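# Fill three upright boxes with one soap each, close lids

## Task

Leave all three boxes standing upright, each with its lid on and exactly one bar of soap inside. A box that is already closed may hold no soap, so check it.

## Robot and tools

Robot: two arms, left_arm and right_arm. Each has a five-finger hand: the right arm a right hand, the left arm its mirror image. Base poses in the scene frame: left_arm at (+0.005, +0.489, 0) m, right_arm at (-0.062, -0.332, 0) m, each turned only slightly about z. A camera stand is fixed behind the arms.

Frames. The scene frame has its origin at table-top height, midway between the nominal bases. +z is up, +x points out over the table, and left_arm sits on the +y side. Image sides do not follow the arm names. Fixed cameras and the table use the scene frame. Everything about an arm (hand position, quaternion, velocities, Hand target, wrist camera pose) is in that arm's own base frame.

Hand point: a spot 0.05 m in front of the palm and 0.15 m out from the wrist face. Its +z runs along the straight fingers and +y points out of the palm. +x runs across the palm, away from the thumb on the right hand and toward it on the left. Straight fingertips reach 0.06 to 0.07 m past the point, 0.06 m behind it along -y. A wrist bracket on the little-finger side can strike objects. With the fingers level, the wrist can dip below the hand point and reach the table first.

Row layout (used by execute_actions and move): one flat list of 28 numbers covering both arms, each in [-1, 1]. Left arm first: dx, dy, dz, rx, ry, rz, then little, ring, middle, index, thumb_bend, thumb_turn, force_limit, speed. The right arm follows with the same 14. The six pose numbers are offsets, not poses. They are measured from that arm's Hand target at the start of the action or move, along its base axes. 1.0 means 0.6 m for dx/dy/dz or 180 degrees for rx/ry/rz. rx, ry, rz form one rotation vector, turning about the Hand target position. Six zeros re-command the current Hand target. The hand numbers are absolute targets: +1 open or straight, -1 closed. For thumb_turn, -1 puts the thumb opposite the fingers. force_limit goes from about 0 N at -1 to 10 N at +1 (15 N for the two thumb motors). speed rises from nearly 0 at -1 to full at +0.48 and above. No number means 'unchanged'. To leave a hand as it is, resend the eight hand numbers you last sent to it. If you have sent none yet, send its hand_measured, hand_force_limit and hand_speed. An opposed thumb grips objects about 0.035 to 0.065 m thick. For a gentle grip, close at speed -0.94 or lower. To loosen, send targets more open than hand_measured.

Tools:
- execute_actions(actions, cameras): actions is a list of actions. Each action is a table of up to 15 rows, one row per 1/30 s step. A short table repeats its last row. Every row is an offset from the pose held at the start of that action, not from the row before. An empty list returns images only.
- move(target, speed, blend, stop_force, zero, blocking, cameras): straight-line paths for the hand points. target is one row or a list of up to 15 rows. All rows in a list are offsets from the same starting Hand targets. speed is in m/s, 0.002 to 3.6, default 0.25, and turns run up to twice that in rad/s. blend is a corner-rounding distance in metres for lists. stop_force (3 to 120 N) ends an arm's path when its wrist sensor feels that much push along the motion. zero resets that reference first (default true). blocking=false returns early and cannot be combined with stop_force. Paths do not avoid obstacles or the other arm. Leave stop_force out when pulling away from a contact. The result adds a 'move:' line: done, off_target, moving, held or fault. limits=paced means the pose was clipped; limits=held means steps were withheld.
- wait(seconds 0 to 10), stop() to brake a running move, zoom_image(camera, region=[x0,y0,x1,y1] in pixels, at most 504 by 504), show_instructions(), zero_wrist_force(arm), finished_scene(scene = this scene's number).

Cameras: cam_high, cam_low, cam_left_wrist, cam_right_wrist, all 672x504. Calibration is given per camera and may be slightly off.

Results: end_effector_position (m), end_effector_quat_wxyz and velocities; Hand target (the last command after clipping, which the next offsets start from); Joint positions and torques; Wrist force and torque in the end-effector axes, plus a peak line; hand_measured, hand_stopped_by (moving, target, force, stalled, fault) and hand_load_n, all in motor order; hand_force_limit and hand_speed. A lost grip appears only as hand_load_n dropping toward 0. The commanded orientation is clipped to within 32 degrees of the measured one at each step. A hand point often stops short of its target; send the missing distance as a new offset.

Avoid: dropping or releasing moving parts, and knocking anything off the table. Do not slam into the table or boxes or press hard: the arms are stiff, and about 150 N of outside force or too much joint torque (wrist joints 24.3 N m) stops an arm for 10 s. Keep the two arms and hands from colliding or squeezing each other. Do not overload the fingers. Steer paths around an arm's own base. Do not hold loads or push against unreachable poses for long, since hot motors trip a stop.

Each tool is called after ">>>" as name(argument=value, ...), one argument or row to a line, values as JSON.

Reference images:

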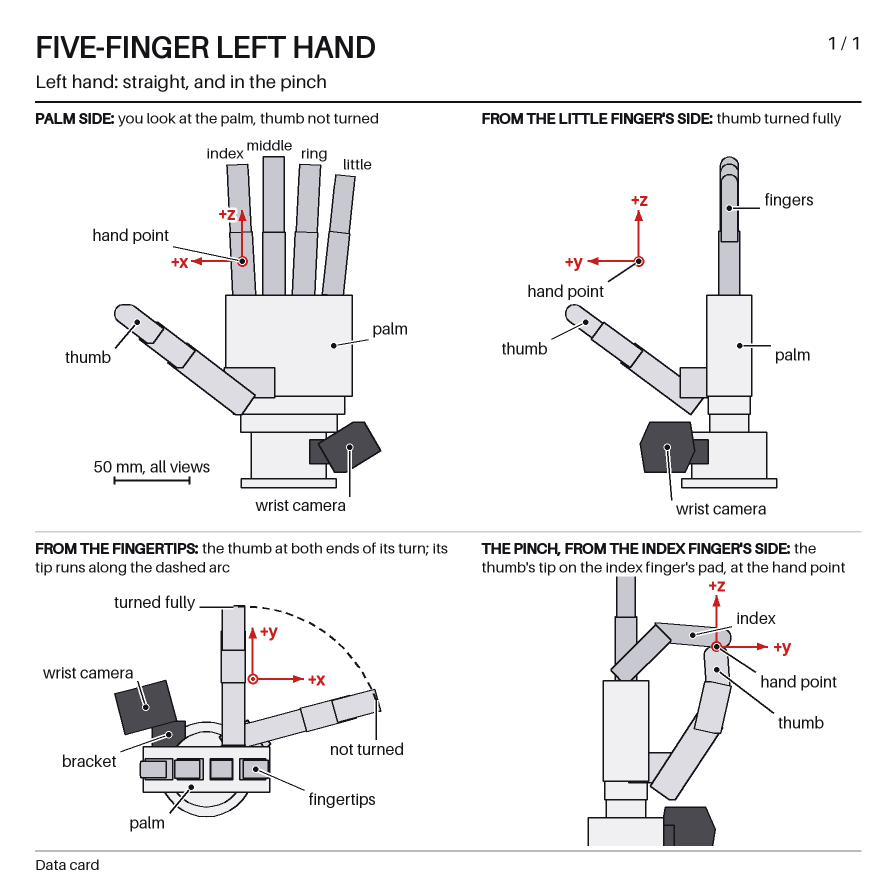

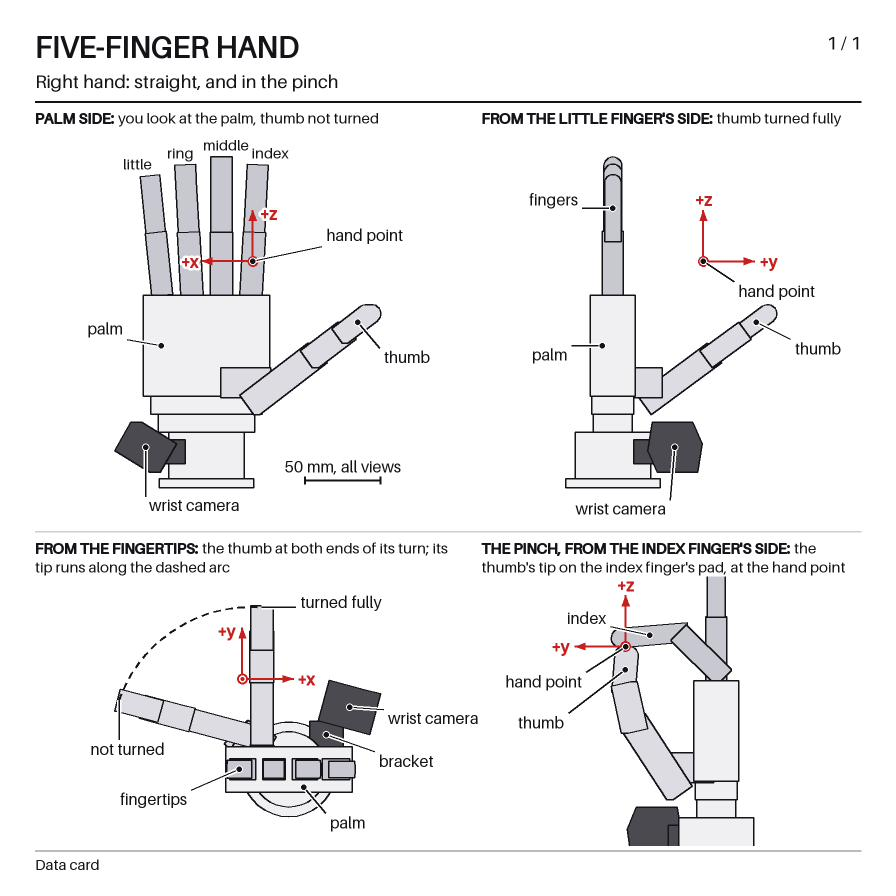

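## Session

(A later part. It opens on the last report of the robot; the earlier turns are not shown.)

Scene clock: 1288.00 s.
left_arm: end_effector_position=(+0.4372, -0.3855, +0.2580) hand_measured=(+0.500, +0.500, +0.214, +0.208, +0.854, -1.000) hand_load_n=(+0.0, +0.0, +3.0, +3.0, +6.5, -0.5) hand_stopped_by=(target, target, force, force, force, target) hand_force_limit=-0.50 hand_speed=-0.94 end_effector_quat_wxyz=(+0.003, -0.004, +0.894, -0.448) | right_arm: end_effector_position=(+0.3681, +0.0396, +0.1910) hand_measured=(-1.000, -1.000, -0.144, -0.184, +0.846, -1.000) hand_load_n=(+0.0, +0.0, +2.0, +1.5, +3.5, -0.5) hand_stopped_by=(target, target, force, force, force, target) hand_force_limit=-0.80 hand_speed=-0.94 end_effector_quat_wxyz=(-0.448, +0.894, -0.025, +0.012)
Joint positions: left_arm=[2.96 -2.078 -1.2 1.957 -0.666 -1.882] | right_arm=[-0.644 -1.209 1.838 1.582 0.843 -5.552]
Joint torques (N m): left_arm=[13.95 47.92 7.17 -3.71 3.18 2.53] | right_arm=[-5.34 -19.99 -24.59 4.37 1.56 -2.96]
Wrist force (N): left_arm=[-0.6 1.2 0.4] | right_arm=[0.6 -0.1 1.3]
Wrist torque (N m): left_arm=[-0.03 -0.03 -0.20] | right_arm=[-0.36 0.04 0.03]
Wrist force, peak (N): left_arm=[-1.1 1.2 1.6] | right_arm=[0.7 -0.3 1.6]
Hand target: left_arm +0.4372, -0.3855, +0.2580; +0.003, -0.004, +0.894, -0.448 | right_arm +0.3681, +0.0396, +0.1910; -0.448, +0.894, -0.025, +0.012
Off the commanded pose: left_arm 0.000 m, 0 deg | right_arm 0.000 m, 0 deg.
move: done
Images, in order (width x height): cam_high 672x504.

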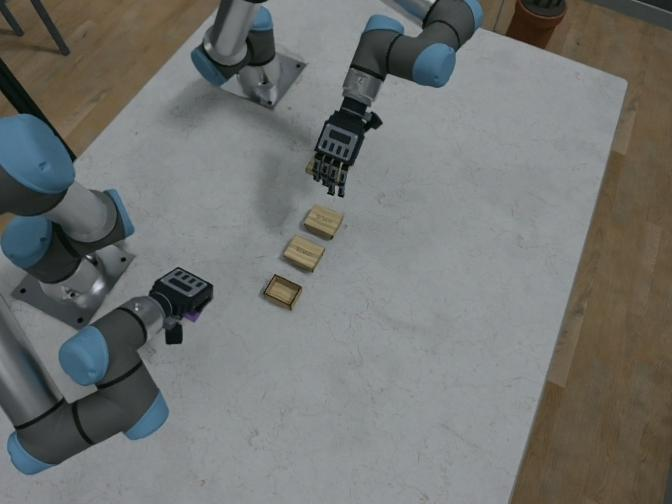

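>>> move(
  target=[
    [0,0,0,0,0,0,0.5,0.5,0.05,0.05,0.4,-1,-0.5,-0.94,0.12,0.267,-0.118,0,0,0,-1,-1,-0.4,-0.4,0.6,-1,-0.8,-0.94],
  ],
  speed=0.15,
  cameras=["cam_right_wrist"],
)

>>> zoom_image(
  camera="cam_right_wrist",
  region=[330, 0, 672, 300],
)

Scene clock: 1303.87 s.
left_arm: end_effector_position=(+0.4372, -0.3855, +0.2580) hand_measured=(+0.500, +0.500, +0.214, +0.208, +0.854, -1.000) hand_load_n=(+0.0, +0.0, +2.5, +3.0, +6.5, -0.5) hand_stopped_by=(target, target, force, force, force, target) hand_force_limit=-0.50 hand_speed=-0.94 end_effector_quat_wxyz=(+0.003, -0.004, +0.894, -0.448) | right_arm: end_effector_position=(+0.4401, +0.1998, +0.1202) hand_measured=(-1.000, -1.000, -0.144, -0.184, +0.846, -1.000) hand_load_n=(+0.0, +0.0, +2.0, +1.5, +4.0, -1.0) hand_stopped_by=(target, target, force, force, force, target) hand_force_limit=-0.80 hand_speed=-0.94 end_effector_quat_wxyz=(-0.448, +0.894, -0.025, +0.012)
Joint positions: left_arm=[2.96 -2.078 -1.2 1.957 -0.666 -1.882] | right_arm=[-0.219 -1.021 1.642 1.165 0.66 -4.981]
Joint torques (N m): left_arm=[13.78 45.22 9.77 -3.75 3.19 2.56] | right_arm=[11.11 -26.91 -25.06 0.74 0.85 2.15]
Wrist force (N): left_arm=[-0.6 1.5 0.2] | right_arm=[0.5 -0.3 1.3]
Wrist torque (N m): left_arm=[0.02 -0.03 -0.21] | right_arm=[-0.39 0.06 -0.08]
Wrist force, peak (N): left_arm=[-0.6 1.7 0.3] | right_arm=[0.8 -0.4 2.3]
Hand target: left_arm +0.4372, -0.3855, +0.2580; +0.003, -0.004, +0.894, -0.448 | right_arm +0.4401, +0.1998, +0.1202; -0.448, +0.894, -0.025, +0.012
Off the commanded pose: left_arm 0.000 m, 0 deg | right_arm 0.000 m, 0 deg.
move: done
camera_calibration:
cam_right_wrist: T_world_to_cam=[[0.205832, -0.610291, -0.764969, 0.121094], [-0.848024, -0.501342, 0.17179, 0.447729], [-0.488353, 0.613352, -0.620734, 0.285117], [0, 0, 0, 1]] pos_world=[0.493997, 0.123491, 0.1927]
Images, in order (width x height): cam_right_wrist 672x504.

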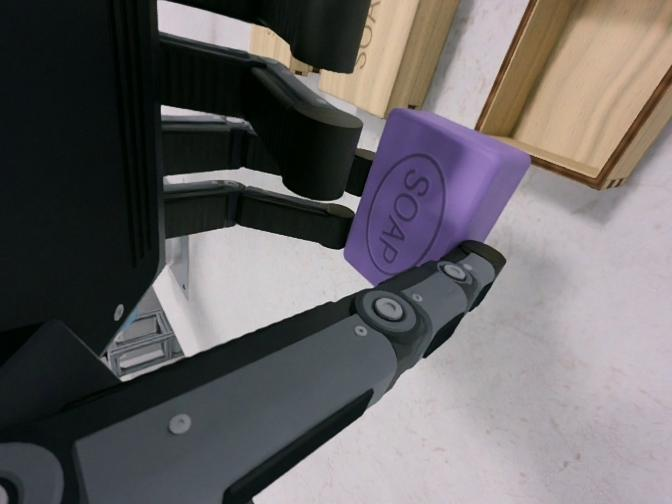

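Scaled by 1.474 from the camera's 672x504 image, which has a finer 960x720 frame.

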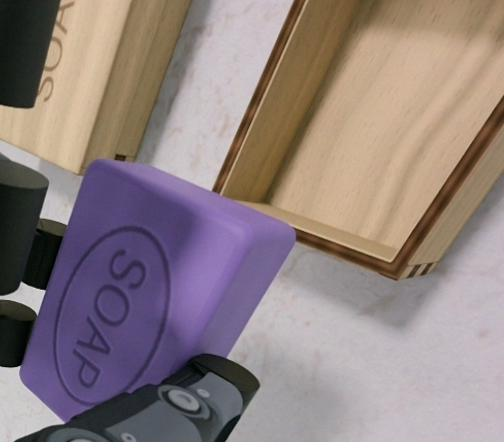

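>>> move(
  target=[
    [0,0,0,0,0,0,0.5,0.5,0.05,0.05,0.4,-1,-0.5,-0.94,0.0925,-0.0035,-0.05,0,0,0,-1,-1,-0.4,-0.4,0.6,-1,-0.8,-0.94],
    [0,0,0,0,0,0,0.5,0.5,0.05,0.05,0.4,-1,-0.5,-0.94,0.0925,-0.0035,-0.1078,0,0,0,-1,-1,-0.4,-0.4,0.6,-1,-0.8,-0.94],
  ],
  speed=[0.1,0.04],
  stop_force=5,
  cameras=["cam_low","cam_right_wrist"],
)

>>> zoom_image(
  camera="cam_low",
  region=[350, 270, 390, 310],
)

>>> zoom_image(
  camera="cam_right_wrist",
  region=[250, 50, 650, 390],
)

Scene clock: 1326.90 s.
left_arm: end_effector_position=(+0.4372, -0.3855, +0.2580) hand_measured=(+0.500, +0.500, +0.214, +0.208, +0.854, -1.000) hand_load_n=(+0.0, +0.0, +3.0, +3.0, +6.5, -0.5) hand_stopped_by=(target, target, force, force, force, target) hand_force_limit=-0.50 hand_speed=-0.94 end_effector_quat_wxyz=(+0.003, -0.004, +0.894, -0.448) | right_arm: end_effector_position=(+0.4956, +0.1977, +0.0555) hand_measured=(-1.000, -1.000, -0.144, -0.184, +0.846, -1.000) hand_load_n=(+0.0, +0.0, +1.5, +1.0, +3.5, -0.5) hand_stopped_by=(target, target, force, force, force, target) hand_force_limit=-0.80 hand_speed=-0.94 end_effector_quat_wxyz=(-0.448, +0.894, -0.025, +0.012)
Joint positions: left_arm=[2.96 -2.078 -1.2 1.957 -0.666 -1.882] | right_arm=[-0.199 -0.824 1.482 1.103 0.656 -4.949]
Joint torques (N m): left_arm=[13.95 36.8 16.05 -3.69 3.18 2.59] | right_arm=[9.31 -33.32 -1.24 0.96 0.09 2.05]
Wrist force (N): left_arm=[-0.5 1.6 0.4] | right_arm=[0.1 0.2 1.3]
Wrist torque (N m): left_arm=[0.03 -0.05 -0.20] | right_arm=[-0.31 0.11 -0.09]
Wrist force, peak (N): left_arm=[-0.7 1.7 0.3] | right_arm=[0.6 -0.3 1.5]
Hand target: left_arm +0.4372, -0.3855, +0.2580; +0.003, -0.004, +0.894, -0.448 | right_arm +0.4956, +0.1977, +0.0555; -0.448, +0.894, -0.025, +0.012
Off the commanded pose: left_arm 0.000 m, 0 deg | right_arm 0.000 m, 0 deg.
move: done
camera_calibration:
cam_right_wrist: T_world_to_cam=[[0.205782, -0.610445, -0.76486, 0.0589275], [-0.848037, -0.501277, 0.171915, 0.504839], [-0.488352, 0.613252, -0.620833, 0.273371], [0, 0, 0, 1]] pos_world=[0.549497, 0.121391, 0.128]
Images, in order (width x height): cam_low 672x504, cam_right_wrist 672x504.

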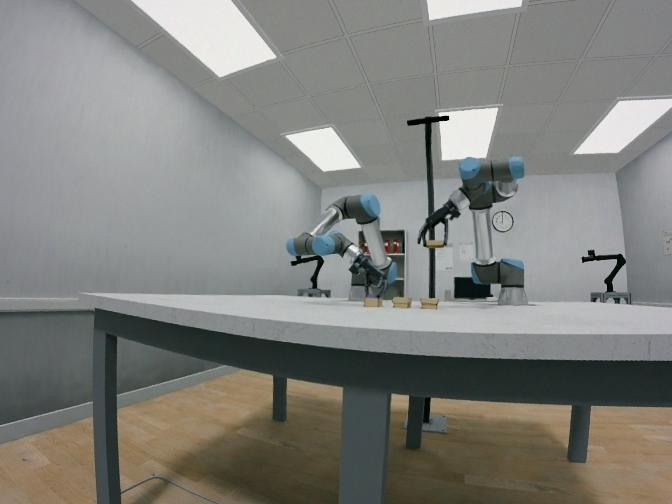

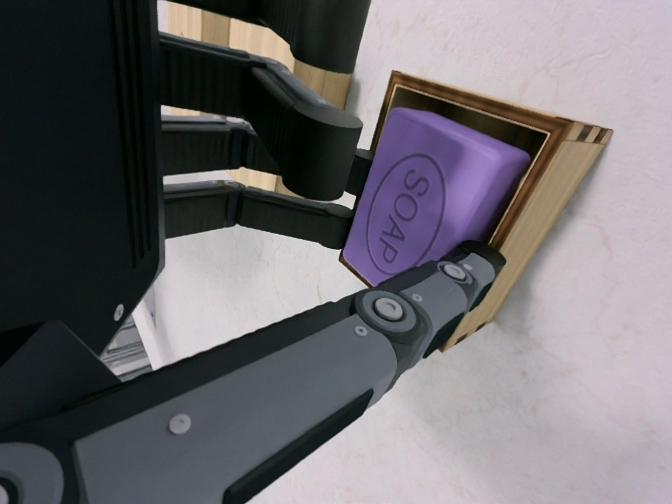

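Scaled by 12.600 from the camera's 672x504 image, which has a finer 960x720 frame.

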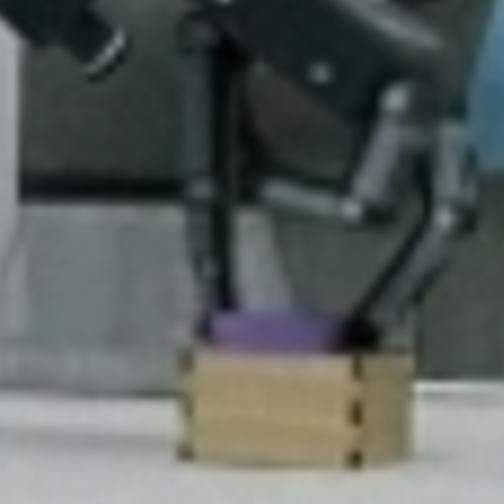

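Scaled by 1.260 from the camera's 672x504 image, which has a finer 960x720 frame.

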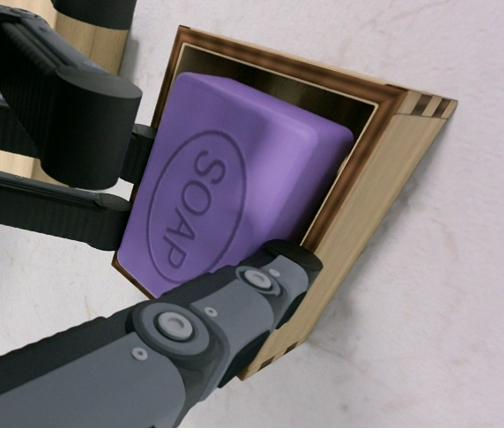

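>>> move(
  target=[
    [0,0,0,0,0,0,0.5,0.5,0.05,0.05,0.4,-1,-0.5,-0.94,0,0,0,0,0,0,-1,-1,-0.4,-0.4,1,-1,-0.8,-0.3],
  ],
  speed=0.1,
  cameras=["cam_low"],
)

>>> zoom_image(
  camera="cam_low",
  region=[350, 270, 390, 310],
)

>>> move(
  target=[
    [0,0,0,0,0,0,0.5,0.5,0.05,0.05,0.4,-1,-0.5,-0.94,0,0,0.15,0,0,0,-1,-1,-0.4,-0.4,1,-1,-0.8,-0.3],
  ],
  speed=0.1,
  cameras=["cam_low","cam_right_wrist"],
)

>>> zoom_image(
  camera="cam_low",
  region=[350, 270, 390, 310],
)

Scene clock: 1338.27 s.
left_arm: end_effector_position=(+0.4372, -0.3855, +0.2580) hand_measured=(+0.500, +0.500, +0.214, +0.208, +0.854, -1.000) hand_load_n=(+0.0, +0.0, +3.0, +3.0, +6.0, -0.5) hand_stopped_by=(target, target, force, force, force, target) hand_force_limit=-0.50 hand_speed=-0.94 end_effector_quat_wxyz=(+0.003, -0.004, +0.894, -0.448) | right_arm: end_effector_position=(+0.4956, +0.1977, +0.0555) hand_measured=(-1.000, -1.000, -0.144, -0.184, +1.000, -1.000) hand_load_n=(+0.0, +0.0, +0.0, +0.0, +0.0, +0.0) hand_stopped_by=(target, target, force, force, target, target) hand_force_limit=-0.80 hand_speed=-0.30 end_effector_quat_wxyz=(-0.448, +0.894, -0.025, +0.012)
Joint positions: left_arm=[2.96 -2.078 -1.2 1.957 -0.666 -1.882] | right_arm=[-0.199 -0.824 1.482 1.103 0.656 -4.949]
Joint torques (N m): left_arm=[13.85 31.99 20.05 -3.78 3.23 2.56] | right_arm=[9.96 -34.01 -1.8 0.97 0.16 2.1]
Wrist force (N): left_arm=[-0.5 1.3 0.5] | right_arm=[0.3 -0.3 1.0]
Wrist torque (N m): left_arm=[-0.02 -0.04 -0.20] | right_arm=[-0.34 0.09 -0.10]
Wrist force, peak (N): left_arm=[-0.8 1.5 0.4] | right_arm=[0.5 0.1 1.6]
Hand target: left_arm +0.4372, -0.3855, +0.2580; +0.003, -0.004, +0.894, -0.448 | right_arm +0.4956, +0.1977, +0.0555; -0.448, +0.894, -0.025, +0.012
Off the commanded pose: left_arm 0.000 m, 0 deg | right_arm 0.000 m, 0 deg.
move: done
Images, in order (width x height): cam_low 672x504.

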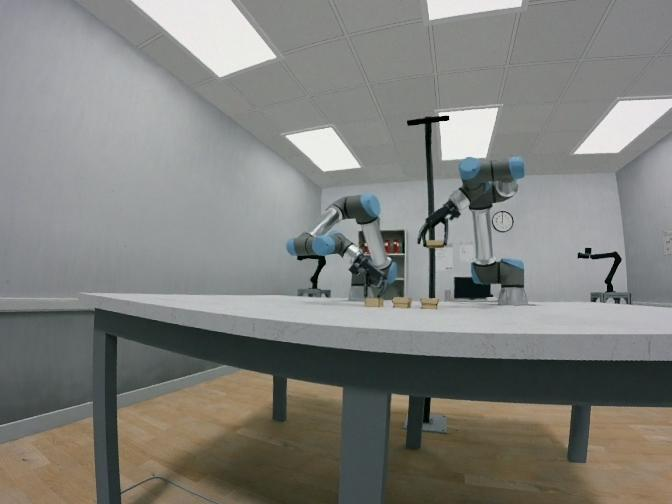

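Scaled by 12.600 from the camera's 672x504 image, which has a finer 960x720 frame.

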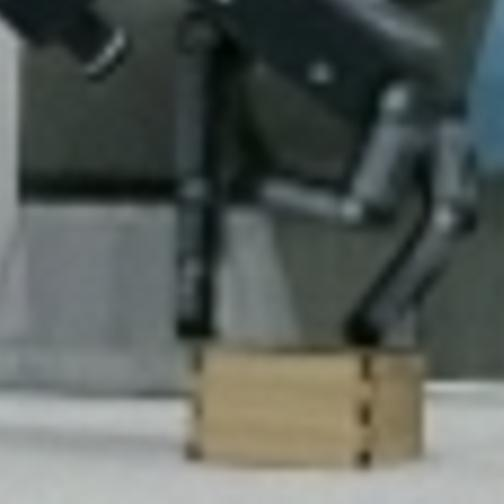

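Scene clock: 1339.70 s.
left_arm: end_effector_position=(+0.4372, -0.3855, +0.2580) hand_measured=(+0.500, +0.500, +0.214, +0.208, +0.854, -1.000) hand_load_n=(+0.0, +0.0, +3.0, +3.0, +6.0, -0.5) hand_stopped_by=(target, target, force, force, force, target) hand_force_limit=-0.50 hand_speed=-0.94 end_effector_quat_wxyz=(+0.003, -0.004, +0.894, -0.448) | right_arm: end_effector_position=(+0.4956, +0.1977, +0.1454) hand_measured=(-1.000, -1.000, -0.144, -0.184, +1.000, -1.000) hand_load_n=(+0.0, +0.0, +0.0, +0.0, +0.0, +0.0) hand_stopped_by=(target, target, force, force, target, target) hand_force_limit=-0.80 hand_speed=-0.30 end_effector_quat_wxyz=(-0.448, +0.894, -0.025, +0.012)
Joint positions: left_arm=[2.96 -2.078 -1.2 1.957 -0.666 -1.882] | right_arm=[-0.198 -0.939 1.419 1.281 0.656 -4.949]
Joint torques (N m): left_arm=[13.69 31.93 21.41 -3.73 3.15 2.49] | right_arm=[-6.33 -52.1 -27.82 4.7 -0.16 -3.09]
Wrist force (N): left_arm=[-0.6 1.3 0.1] | right_arm=[0.4 -0.6 1.2]
Wrist torque (N m): left_arm=[0.00 -0.04 -0.20] | right_arm=[-0.39 0.08 -0.07]
Wrist force, peak (N): left_arm=[-0.8 1.6 0.4] | right_arm=[0.3 0.1 1.6]
Hand target: left_arm +0.4372, -0.3855, +0.2580; +0.003, -0.004, +0.894, -0.448 | right_arm +0.4956, +0.1977, +0.1455; -0.448, +0.894, -0.025, +0.012
Off the commanded pose: left_arm 0.000 m, 0 deg | right_arm 0.000 m, 0 deg.
move: done
camera_calibration:
cam_right_wrist: T_world_to_cam=[[0.205862, -0.610329, -0.764931, 0.127707], [-0.848, -0.501372, 0.171821, 0.489446], [-0.488383, 0.61329, -0.620772, 0.329122], [0, 0, 0, 1]] pos_world=[0.549497, 0.121491, 0.2179]
Images, in order (width x height): cam_low 672x504, cam_right_wrist 672x504.

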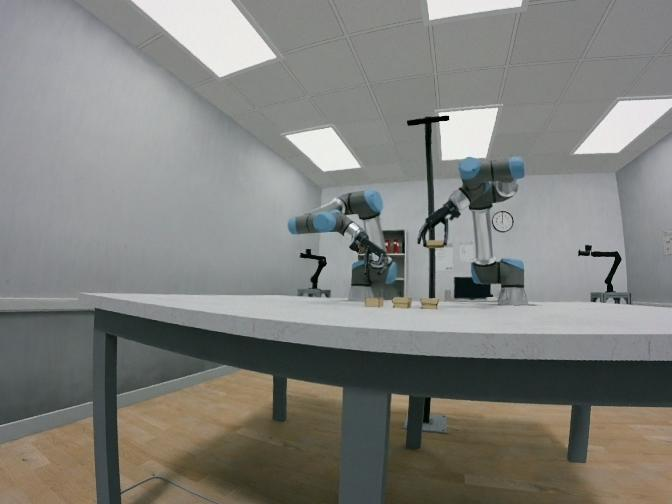

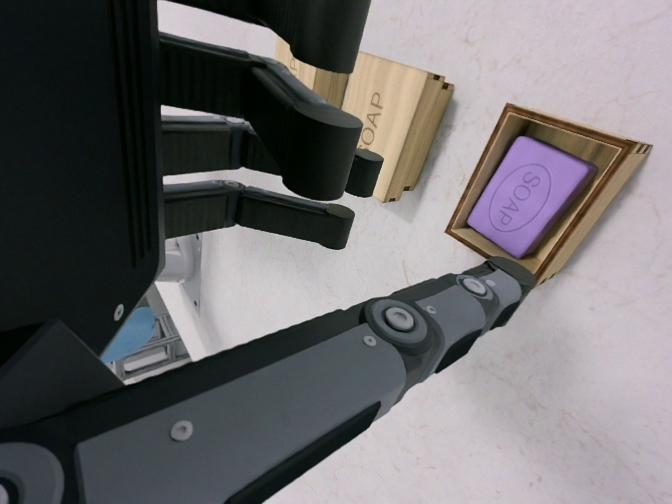

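Scaled by 12.600 from the camera's 672x504 image, which has a finer 960x720 frame.

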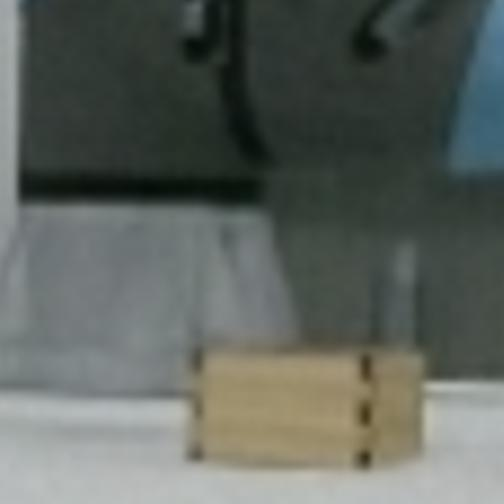

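>>> move(
  target=[
    [0,0,0,0,0,0,0.5,0.5,0.05,0.05,0.4,-1,-0.5,-0.94,-0.21,-0.26,0.06,0,0,0,-1,-1,-0.4,-0.4,1,-1,-0.8,-0.3],
    [-0.002,-0.3955,-0.2,0,0,0,0.5,0.5,0.05,0.05,0.4,-1,-0.5,-0.94,-0.21,-0.26,0.06,0,0,0,-1,-1,-0.4,-0.4,1,-1,-0.8,-0.3],
    [-0.002,-0.3955,-0.315,0,0,0,0.5,0.5,0.05,0.05,0.4,-1,-0.5,-0.94,-0.21,-0.26,0.06,0,0,0,-1,-1,-0.4,-0.4,1,-1,-0.8,-0.3],
  ],
  speed=[0.2,0.2,0.1],
  cameras=["cam_low","cam_left_wrist"],
)

>>> zoom_image(
  camera="cam_low",
  region=[350, 270, 390, 310],
)

>>> zoom_image(
  camera="cam_left_wrist",
  region=[80, 80, 400, 400],
)

Scene clock: 1362.33 s.
left_arm: end_effector_position=(+0.4360, -0.6227, +0.0691) hand_measured=(+0.500, +0.500, +0.214, +0.208, +0.854, -1.000) hand_load_n=(+0.0, +0.0, +2.5, +3.0, +6.5, -0.5) hand_stopped_by=(target, target, force, force, force, target) hand_force_limit=-0.50 hand_speed=-0.94 end_effector_quat_wxyz=(+0.003, -0.004, +0.894, -0.448) | right_arm: end_effector_position=(+0.3696, +0.0417, +0.1815) hand_measured=(-1.000, -1.000, -0.144, -0.184, +1.000, -1.000) hand_load_n=(+0.0, +0.0, +0.0, +0.0, +0.0, +0.0) hand_stopped_by=(target, target, force, force, target, target) hand_force_limit=-0.80 hand_speed=-0.30 end_effector_quat_wxyz=(-0.448, +0.894, -0.025, +0.012)
Joint positions: left_arm=[2.569 -2.491 -0.891 2.446 -0.839 -2.402] | right_arm=[-0.638 -1.194 1.844 1.556 0.839 -5.545]
Joint torques (N m): left_arm=[-12.98 42.79 8.41 0.3 -0.82 -2.63] | right_arm=[-5.57 -40.54 -1.2 4.47 1.73 -2.94]
Wrist force (N): left_arm=[-1.0 1.4 0.5] | right_arm=[0.6 -0.4 1.0]
Wrist torque (N m): left_arm=[-0.02 0.07 -0.13] | right_arm=[-0.37 0.05 0.03]
Wrist force, peak (N): left_arm=[-0.8 1.9 0.7] | right_arm=[0.9 -0.8 1.7]
Hand target: left_arm +0.4360, -0.6228, +0.0690; +0.003, -0.004, +0.894, -0.448 | right_arm +0.3696, +0.0417, +0.1815; -0.448, +0.894, -0.025, +0.012
Off the commanded pose: left_arm 0.000 m, 0 deg | right_arm 0.000 m, 0 deg.
move: done
camera_calibration:
cam_left_wrist: T_world_to_cam=[[-0.292665, -0.539889, 0.789219, -0.266977], [-0.828853, 0.554794, 0.0721609, 0.707258], [-0.476813, -0.633028, -0.609857, -0.0246701], [0, 0, 0, 1]] pos_world=[0.496315, -0.552137, 0.144622]
Images, in order (width x height): cam_low 672x504, cam_left_wrist 672x504.

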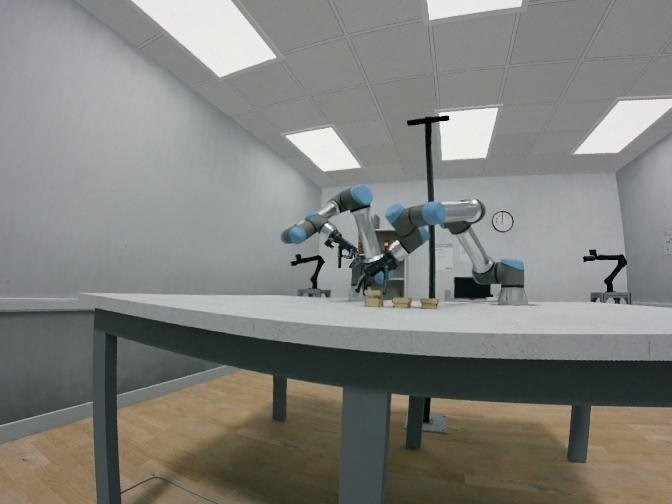

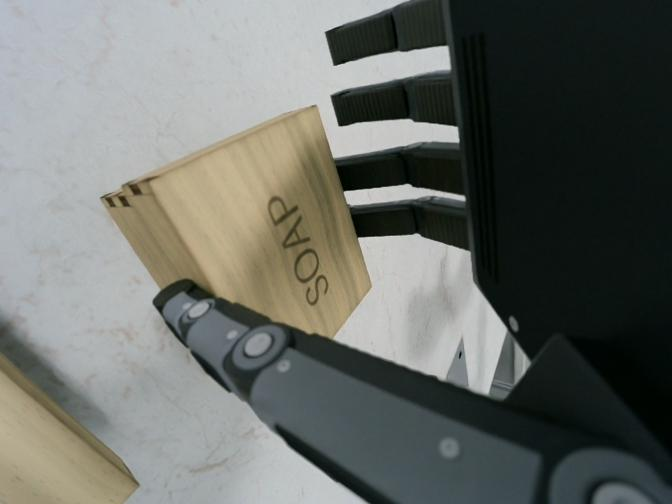

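Scaled by 12.600 from the camera's 672x504 image, which has a finer 960x720 frame.

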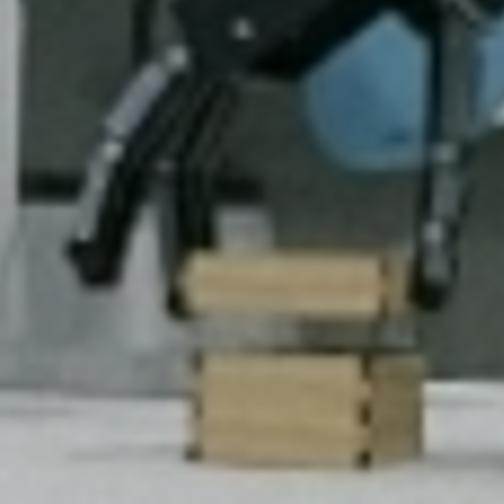

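Scaled by 1.575 from the camera's 672x504 image, which has a finer 960x720 frame.

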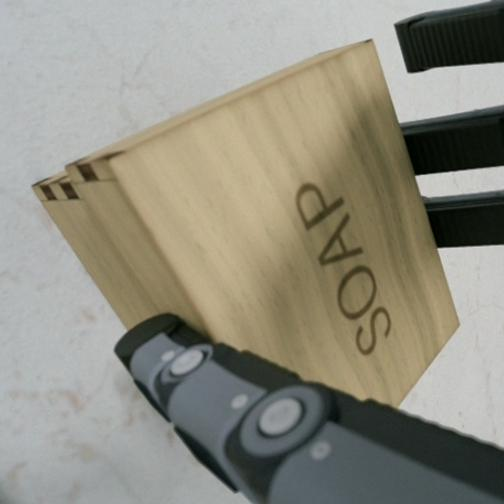

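>>> move(
  target=[
    [0,0,-0.045,0,0,0,0.5,0.5,0.05,0.05,0.4,-1,-0.5,-0.94,0,0,0,0,0,0,-1,-1,-0.4,-0.4,1,-1,-0.8,-0.3],
  ],
  speed=0.03,
  stop_force=3,
  cameras=["cam_low","cam_left_wrist"],
)

>>> zoom_image(
  camera="cam_low",
  region=[350, 270, 390, 310],
)

Scene clock: 1371.43 s.
left_arm: end_effector_position=(+0.4359, -0.6227, +0.0568) hand_measured=(+0.500, +0.500, +0.214, +0.208, +0.854, -1.000) hand_load_n=(+0.0, +0.0, +4.5, +2.5, +7.0, -0.5) hand_stopped_by=(target, target, force, force, force, target) hand_force_limit=-0.50 hand_speed=-0.94 end_effector_quat_wxyz=(+0.003, -0.004, +0.894, -0.448) | right_arm: end_effector_position=(+0.3696, +0.0417, +0.1815) hand_measured=(-1.000, -1.000, -0.144, -0.184, +1.000, -1.000) hand_load_n=(+0.5, +0.0, +0.0, +0.0, +0.0, +0.0) hand_stopped_by=(target, target, force, force, target, target) hand_force_limit=-0.80 hand_speed=-0.30 end_effector_quat_wxyz=(-0.448, +0.894, -0.025, +0.012)
Joint positions: left_arm=[2.569 -2.501 -0.905 2.47 -0.839 -2.402] | right_arm=[-0.638 -1.194 1.844 1.556 0.839 -5.545]
Joint torques (N m): left_arm=[-12.35 61.72 25.2 -2.97 -0.56 0.68] | right_arm=[-6.13 -39.87 -1.3 4.42 1.63 -2.89]
Wrist force (N): left_arm=[-0.9 1.2 0.3] | right_arm=[0.4 -0.3 0.9]
Wrist torque (N m): left_arm=[-0.05 0.06 -0.12] | right_arm=[-0.33 0.08 0.01]
Wrist force, peak (N): left_arm=[-0.5 -2.1 -2.3] | right_arm=[0.6 -0.9 1.3]
Hand target: left_arm +0.4359, -0.6227, +0.0568; +0.003, -0.004, +0.894, -0.448 (not the last commanded pose) | right_arm +0.3696, +0.0417, +0.1815; -0.448, +0.894, -0.025, +0.012
Off the commanded pose: left_arm 0.015 m, 0 deg | right_arm 0.000 m, 0 deg.
move: contact (left_arm)
camera_calibration:
cam_left_wrist: T_world_to_cam=[[-0.2926, -0.539932, 0.789214, -0.257404], [-0.828876, 0.554751, 0.0722229, 0.708118], [-0.476813, -0.633028, -0.609856, -0.0321107], [0, 0, 0, 1]] pos_world=[0.496315, -0.552137, 0.132421]
Images, in order (width x height): cam_low 672x504, cam_left_wrist 672x504.

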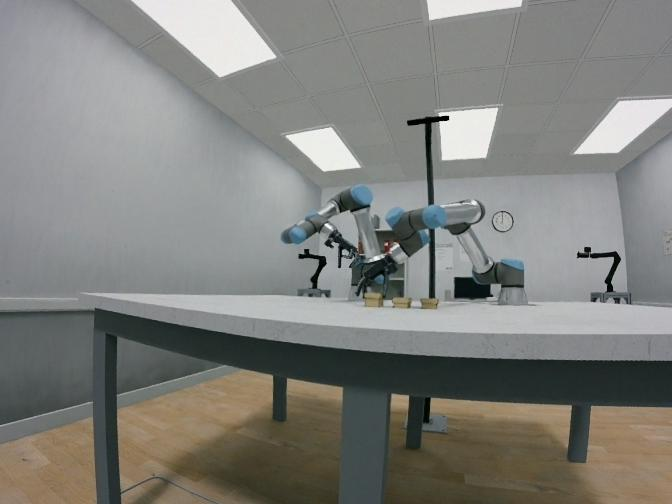

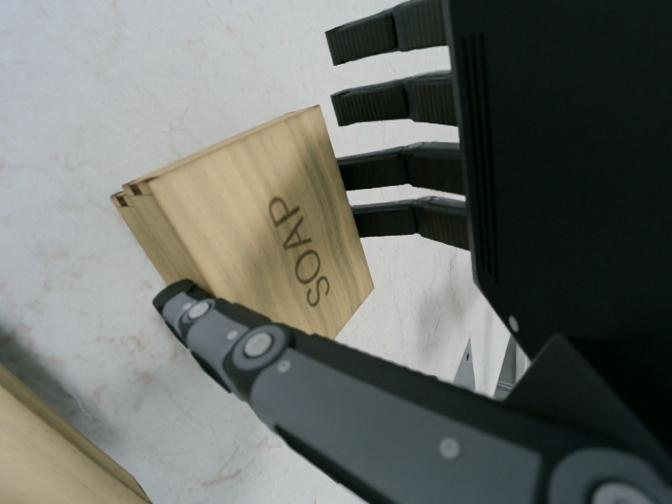

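Scaled by 12.600 from the camera's 672x504 image, which has a finer 960x720 frame.

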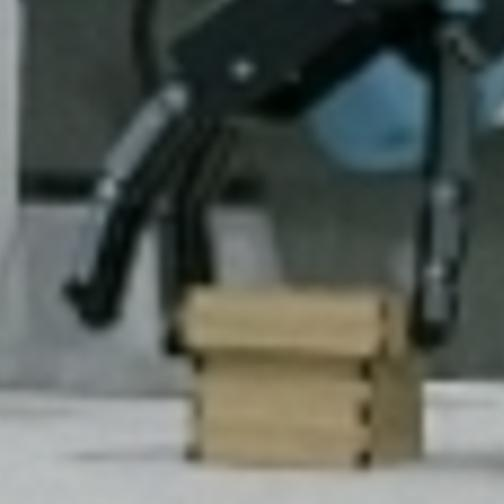

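>>> move(
  target=[
    [0,0,0.004,0,0,0,0.5,0.5,0.05,0.05,0.4,-1,-0.5,-0.94,0,0,0,0,0,0,-1,-1,-0.4,-0.4,1,-1,-0.8,-0.3],
    [-0.0018,-0.0006,0.004,0,0,0,0.5,0.5,0.05,0.05,0.4,-1,-0.5,-0.94,0,0,0,0,0,0,-1,-1,-0.4,-0.4,1,-1,-0.8,-0.3],
  ],
  speed=0.03,
)

>>> move(
  target=[
    [0,0,-0.0287,0,0,0,0.5,0.5,0.05,0.05,0.4,-1,-0.5,-0.94,0,0,0,0,0,0,-1,-1,-0.4,-0.4,1,-1,-0.8,-0.3],
  ],
  speed=0.02,
  stop_force=3,
  cameras=["cam_low","cam_left_wrist"],
)

>>> zoom_image(
  camera="cam_low",
  region=[350, 270, 390, 310],
)

Scene clock: 1395.40 s.
left_arm: end_effector_position=(+0.4349, -0.6231, +0.0592) hand_measured=(+0.500, +0.500, +0.214, +0.208, +0.854, -1.000) hand_load_n=(+0.0, +0.0, +4.0, +2.0, +7.0, +0.0) hand_stopped_by=(target, target, force, force, force, target) hand_force_limit=-0.50 hand_speed=-0.94 end_effector_quat_wxyz=(+0.003, -0.004, +0.894, -0.448) | right_arm: end_effector_position=(+0.3696, +0.0417, +0.1815) hand_measured=(-1.000, -1.000, -0.144, -0.184, +1.000, -1.000) hand_load_n=(+0.0, +0.0, +0.0, +0.0, +0.0, +0.0) hand_stopped_by=(target, target, force, force, target, target) hand_force_limit=-0.80 hand_speed=-0.30 end_effector_quat_wxyz=(-0.448, +0.894, -0.025, +0.012)
Joint positions: left_arm=[2.568 -2.497 -0.905 2.467 -0.84 -2.403] | right_arm=[-0.638 -1.194 1.844 1.556 0.839 -5.545]
Joint torques (N m): left_arm=[-13.39 61.41 6.32 0.47 -0.83 -2.76] | right_arm=[-6.43 -39.81 -1.68 4.32 1.72 -2.81]
Wrist force (N): left_arm=[-1.1 1.2 0.3] | right_arm=[0.6 -0.7 0.9]
Wrist torque (N m): left_arm=[-0.05 0.10 -0.13] | right_arm=[-0.40 0.06 0.02]
Wrist force, peak (N): left_arm=[-1.1 1.5 0.5] | right_arm=[0.5 -0.8 1.2]
Hand target: left_arm +0.4349, -0.6231, +0.0592; +0.003, -0.004, +0.894, -0.448 | right_arm +0.3696, +0.0417, +0.1815; -0.448, +0.894, -0.025, +0.012
Off the commanded pose: left_arm 0.000 m, 0 deg | right_arm 0.000 m, 0 deg.
move: done

Scene clock: 1397.20 s.
left_arm: end_effector_position=(+0.4349, -0.6231, +0.0420) hand_measured=(+0.500, +0.500, +0.214, +0.208, +0.854, -1.000) hand_load_n=(+0.0, +0.0, +4.5, +2.0, +6.5, -0.5) hand_stopped_by=(target, target, force, force, force, target) hand_force_limit=-0.50 hand_speed=-0.94 end_effector_quat_wxyz=(+0.003, -0.004, +0.894, -0.448) | right_arm: end_effector_position=(+0.3696, +0.0417, +0.1815) hand_measured=(-1.000, -1.000, -0.144, -0.184, +1.000, -1.000) hand_load_n=(+0.0, +0.0, -0.5, +0.0, +0.0, +0.0) hand_stopped_by=(target, target, force, force, target, target) hand_force_limit=-0.80 hand_speed=-0.30 end_effector_quat_wxyz=(-0.448, +0.894, -0.025, +0.012)
Joint positions: left_arm=[2.568 -2.511 -0.925 2.5 -0.84 -2.404] | right_arm=[-0.638 -1.194 1.844 1.556 0.839 -5.545]
Joint torques (N m): left_arm=[-12.94 42.67 7.7 0.18 -0.81 -2.72] | right_arm=[-6.73 -39.21 -1.18 4.37 1.67 -2.96]
Wrist force (N): left_arm=[-1.1 1.0 0.4] | right_arm=[0.6 -0.5 0.9]
Wrist torque (N m): left_arm=[-0.04 0.10 -0.12] | right_arm=[-0.36 0.04 0.03]
Wrist force, peak (N): left_arm=[-1.1 1.4 0.4] | right_arm=[0.7 -0.8 1.1]
Hand target: left_arm +0.4349, -0.6231, +0.0420; +0.003, -0.004, +0.894, -0.448 | right_arm +0.3696, +0.0417, +0.1815; -0.448, +0.894, -0.025, +0.012
Off the commanded pose: left_arm 0.000 m, 0 deg | right_arm 0.000 m, 0 deg.
move: done
camera_calibration:
cam_left_wrist: T_world_to_cam=[[-0.2926, -0.539932, 0.789214, -0.246128], [-0.828876, 0.554751, 0.0722229, 0.708449], [-0.476813, -0.633028, -0.609856, -0.041912], [0, 0, 0, 1]] pos_world=[0.495215, -0.552437, 0.117521]
Images, in order (width x height): cam_low 672x504, cam_left_wrist 672x504.

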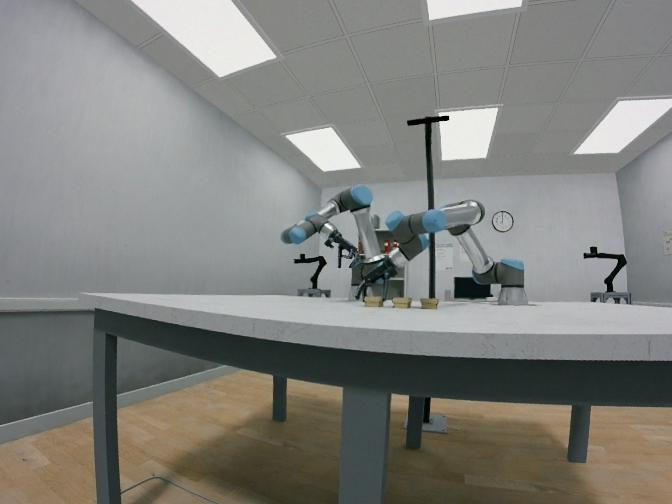

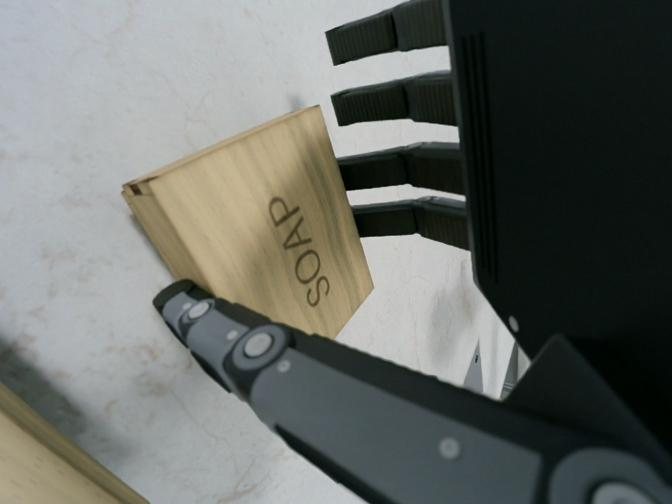

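Scaled by 12.600 from the camera's 672x504 image, which has a finer 960x720 frame.

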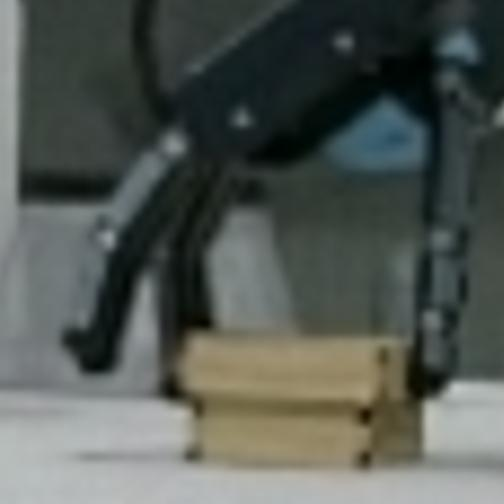

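>>> move(
  target=[
    [0,0,0,0,0,0,0.5,0.5,0.5,0.5,1,-1,-0.5,-0.5,0,0,0,0,0,0,-1,-1,-0.4,-0.4,1,-1,-0.8,-0.3],
    [0,0,0.15,0,0,0,0.5,0.5,0.5,0.5,1,-1,-0.5,-0.5,0,0,0,0,0,0,-1,-1,-0.4,-0.4,1,-1,-0.8,-0.3],
    [0,0.2,0.2,0,0,0,0.5,0.5,0.5,0.5,1,-1,-0.5,-0.5,0,0,0,0,0,0,-1,-1,-0.4,-0.4,1,-1,-0.8,-0.3],
  ],
  speed=0.15,
  cameras=["cam_low","cam_high"],
)

>>> zoom_image(
  camera="cam_low",
  region=[350, 260, 450, 320],
)

>>> zoom_image(
  camera="cam_high",
  region=[200, 160, 400, 340],
)

Scene clock: 1407.80 s.
left_arm: end_effector_position=(+0.4349, -0.5032, +0.1620) hand_measured=(+0.500, +0.500, +0.500, +0.500, +1.000, -1.000) hand_load_n=(+0.0, +0.0, +0.0, +0.0, +0.0, +0.0) hand_stopped_by=(target, target, target, target, target, target) hand_force_limit=-0.50 hand_speed=-0.50 end_effector_quat_wxyz=(+0.003, -0.004, +0.894, -0.448) | right_arm: end_effector_position=(+0.3696, +0.0417, +0.1815) hand_measured=(-1.000, -1.000, -0.144, -0.184, +1.000, -1.000) hand_load_n=(+0.0, +0.0, +0.0, +0.0, +0.0, +0.0) hand_stopped_by=(target, target, force, force, target, target) hand_force_limit=-0.80 hand_speed=-0.30 end_effector_quat_wxyz=(-0.448, +0.894, -0.025, +0.012)
Joint positions: left_arm=[2.745 -2.243 -1.126 2.285 -0.745 -2.192] | right_arm=[-0.638 -1.194 1.844 1.556 0.839 -5.545]
Joint torques (N m): left_arm=[13.39 52.53 9.19 -3.32 3 2.44] | right_arm=[-6.31 -38.53 -0.47 4.36 1.62 -2.76]
Wrist force (N): left_arm=[-0.6 1.1 -0.2] | right_arm=[0.4 -0.6 0.8]
Wrist torque (N m): left_arm=[0.04 -0.01 -0.15] | right_arm=[-0.37 0.09 0.01]
Wrist force, peak (N): left_arm=[-1.2 2.2 0.9] | right_arm=[0.5 -0.5 1.4]
Hand target: left_arm +0.4349, -0.5031, +0.1620; +0.003, -0.004, +0.894, -0.448 | right_arm +0.3696, +0.0417, +0.1815; -0.448, +0.894, -0.025, +0.012
Off the commanded pose: left_arm 0.000 m, 0 deg | right_arm 0.000 m, 0 deg.
move: done
Images, in order (width x height): cam_high 672x504, cam_low 672x504.

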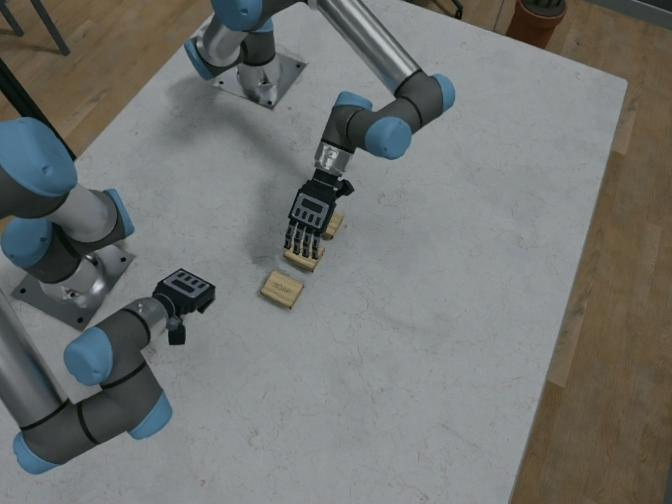

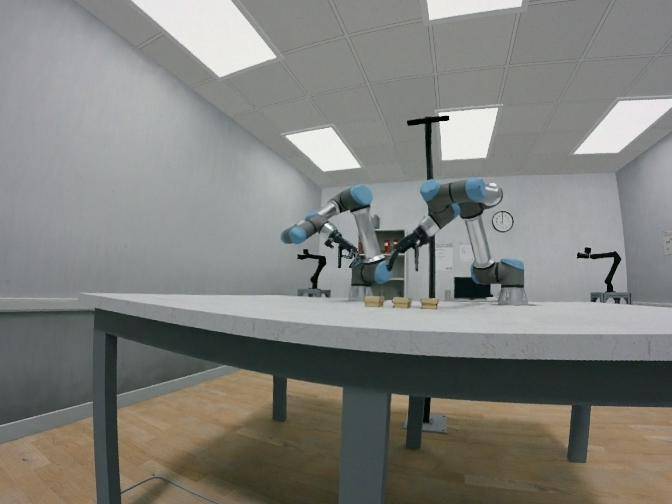

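Scaled by 5.040 from the camera's 672x504 image, which has a finer 960x720 frame.

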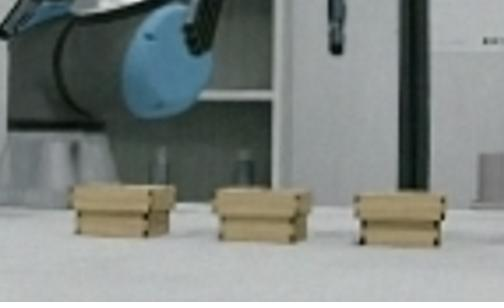

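Scaled by 2.520 from the camera's 672x504 image, which has a finer 960x720 frame.

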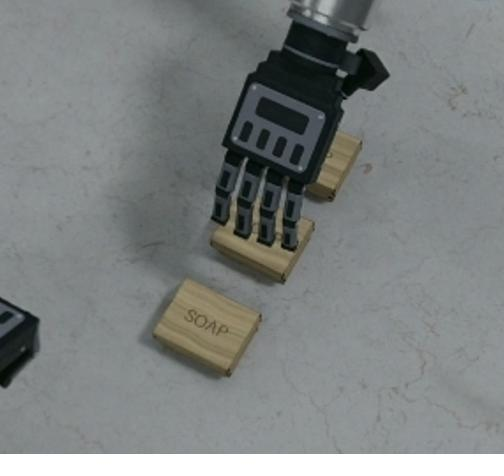

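>>> finished_scene(
  scene=1,
)

The scene is finished: the task was done.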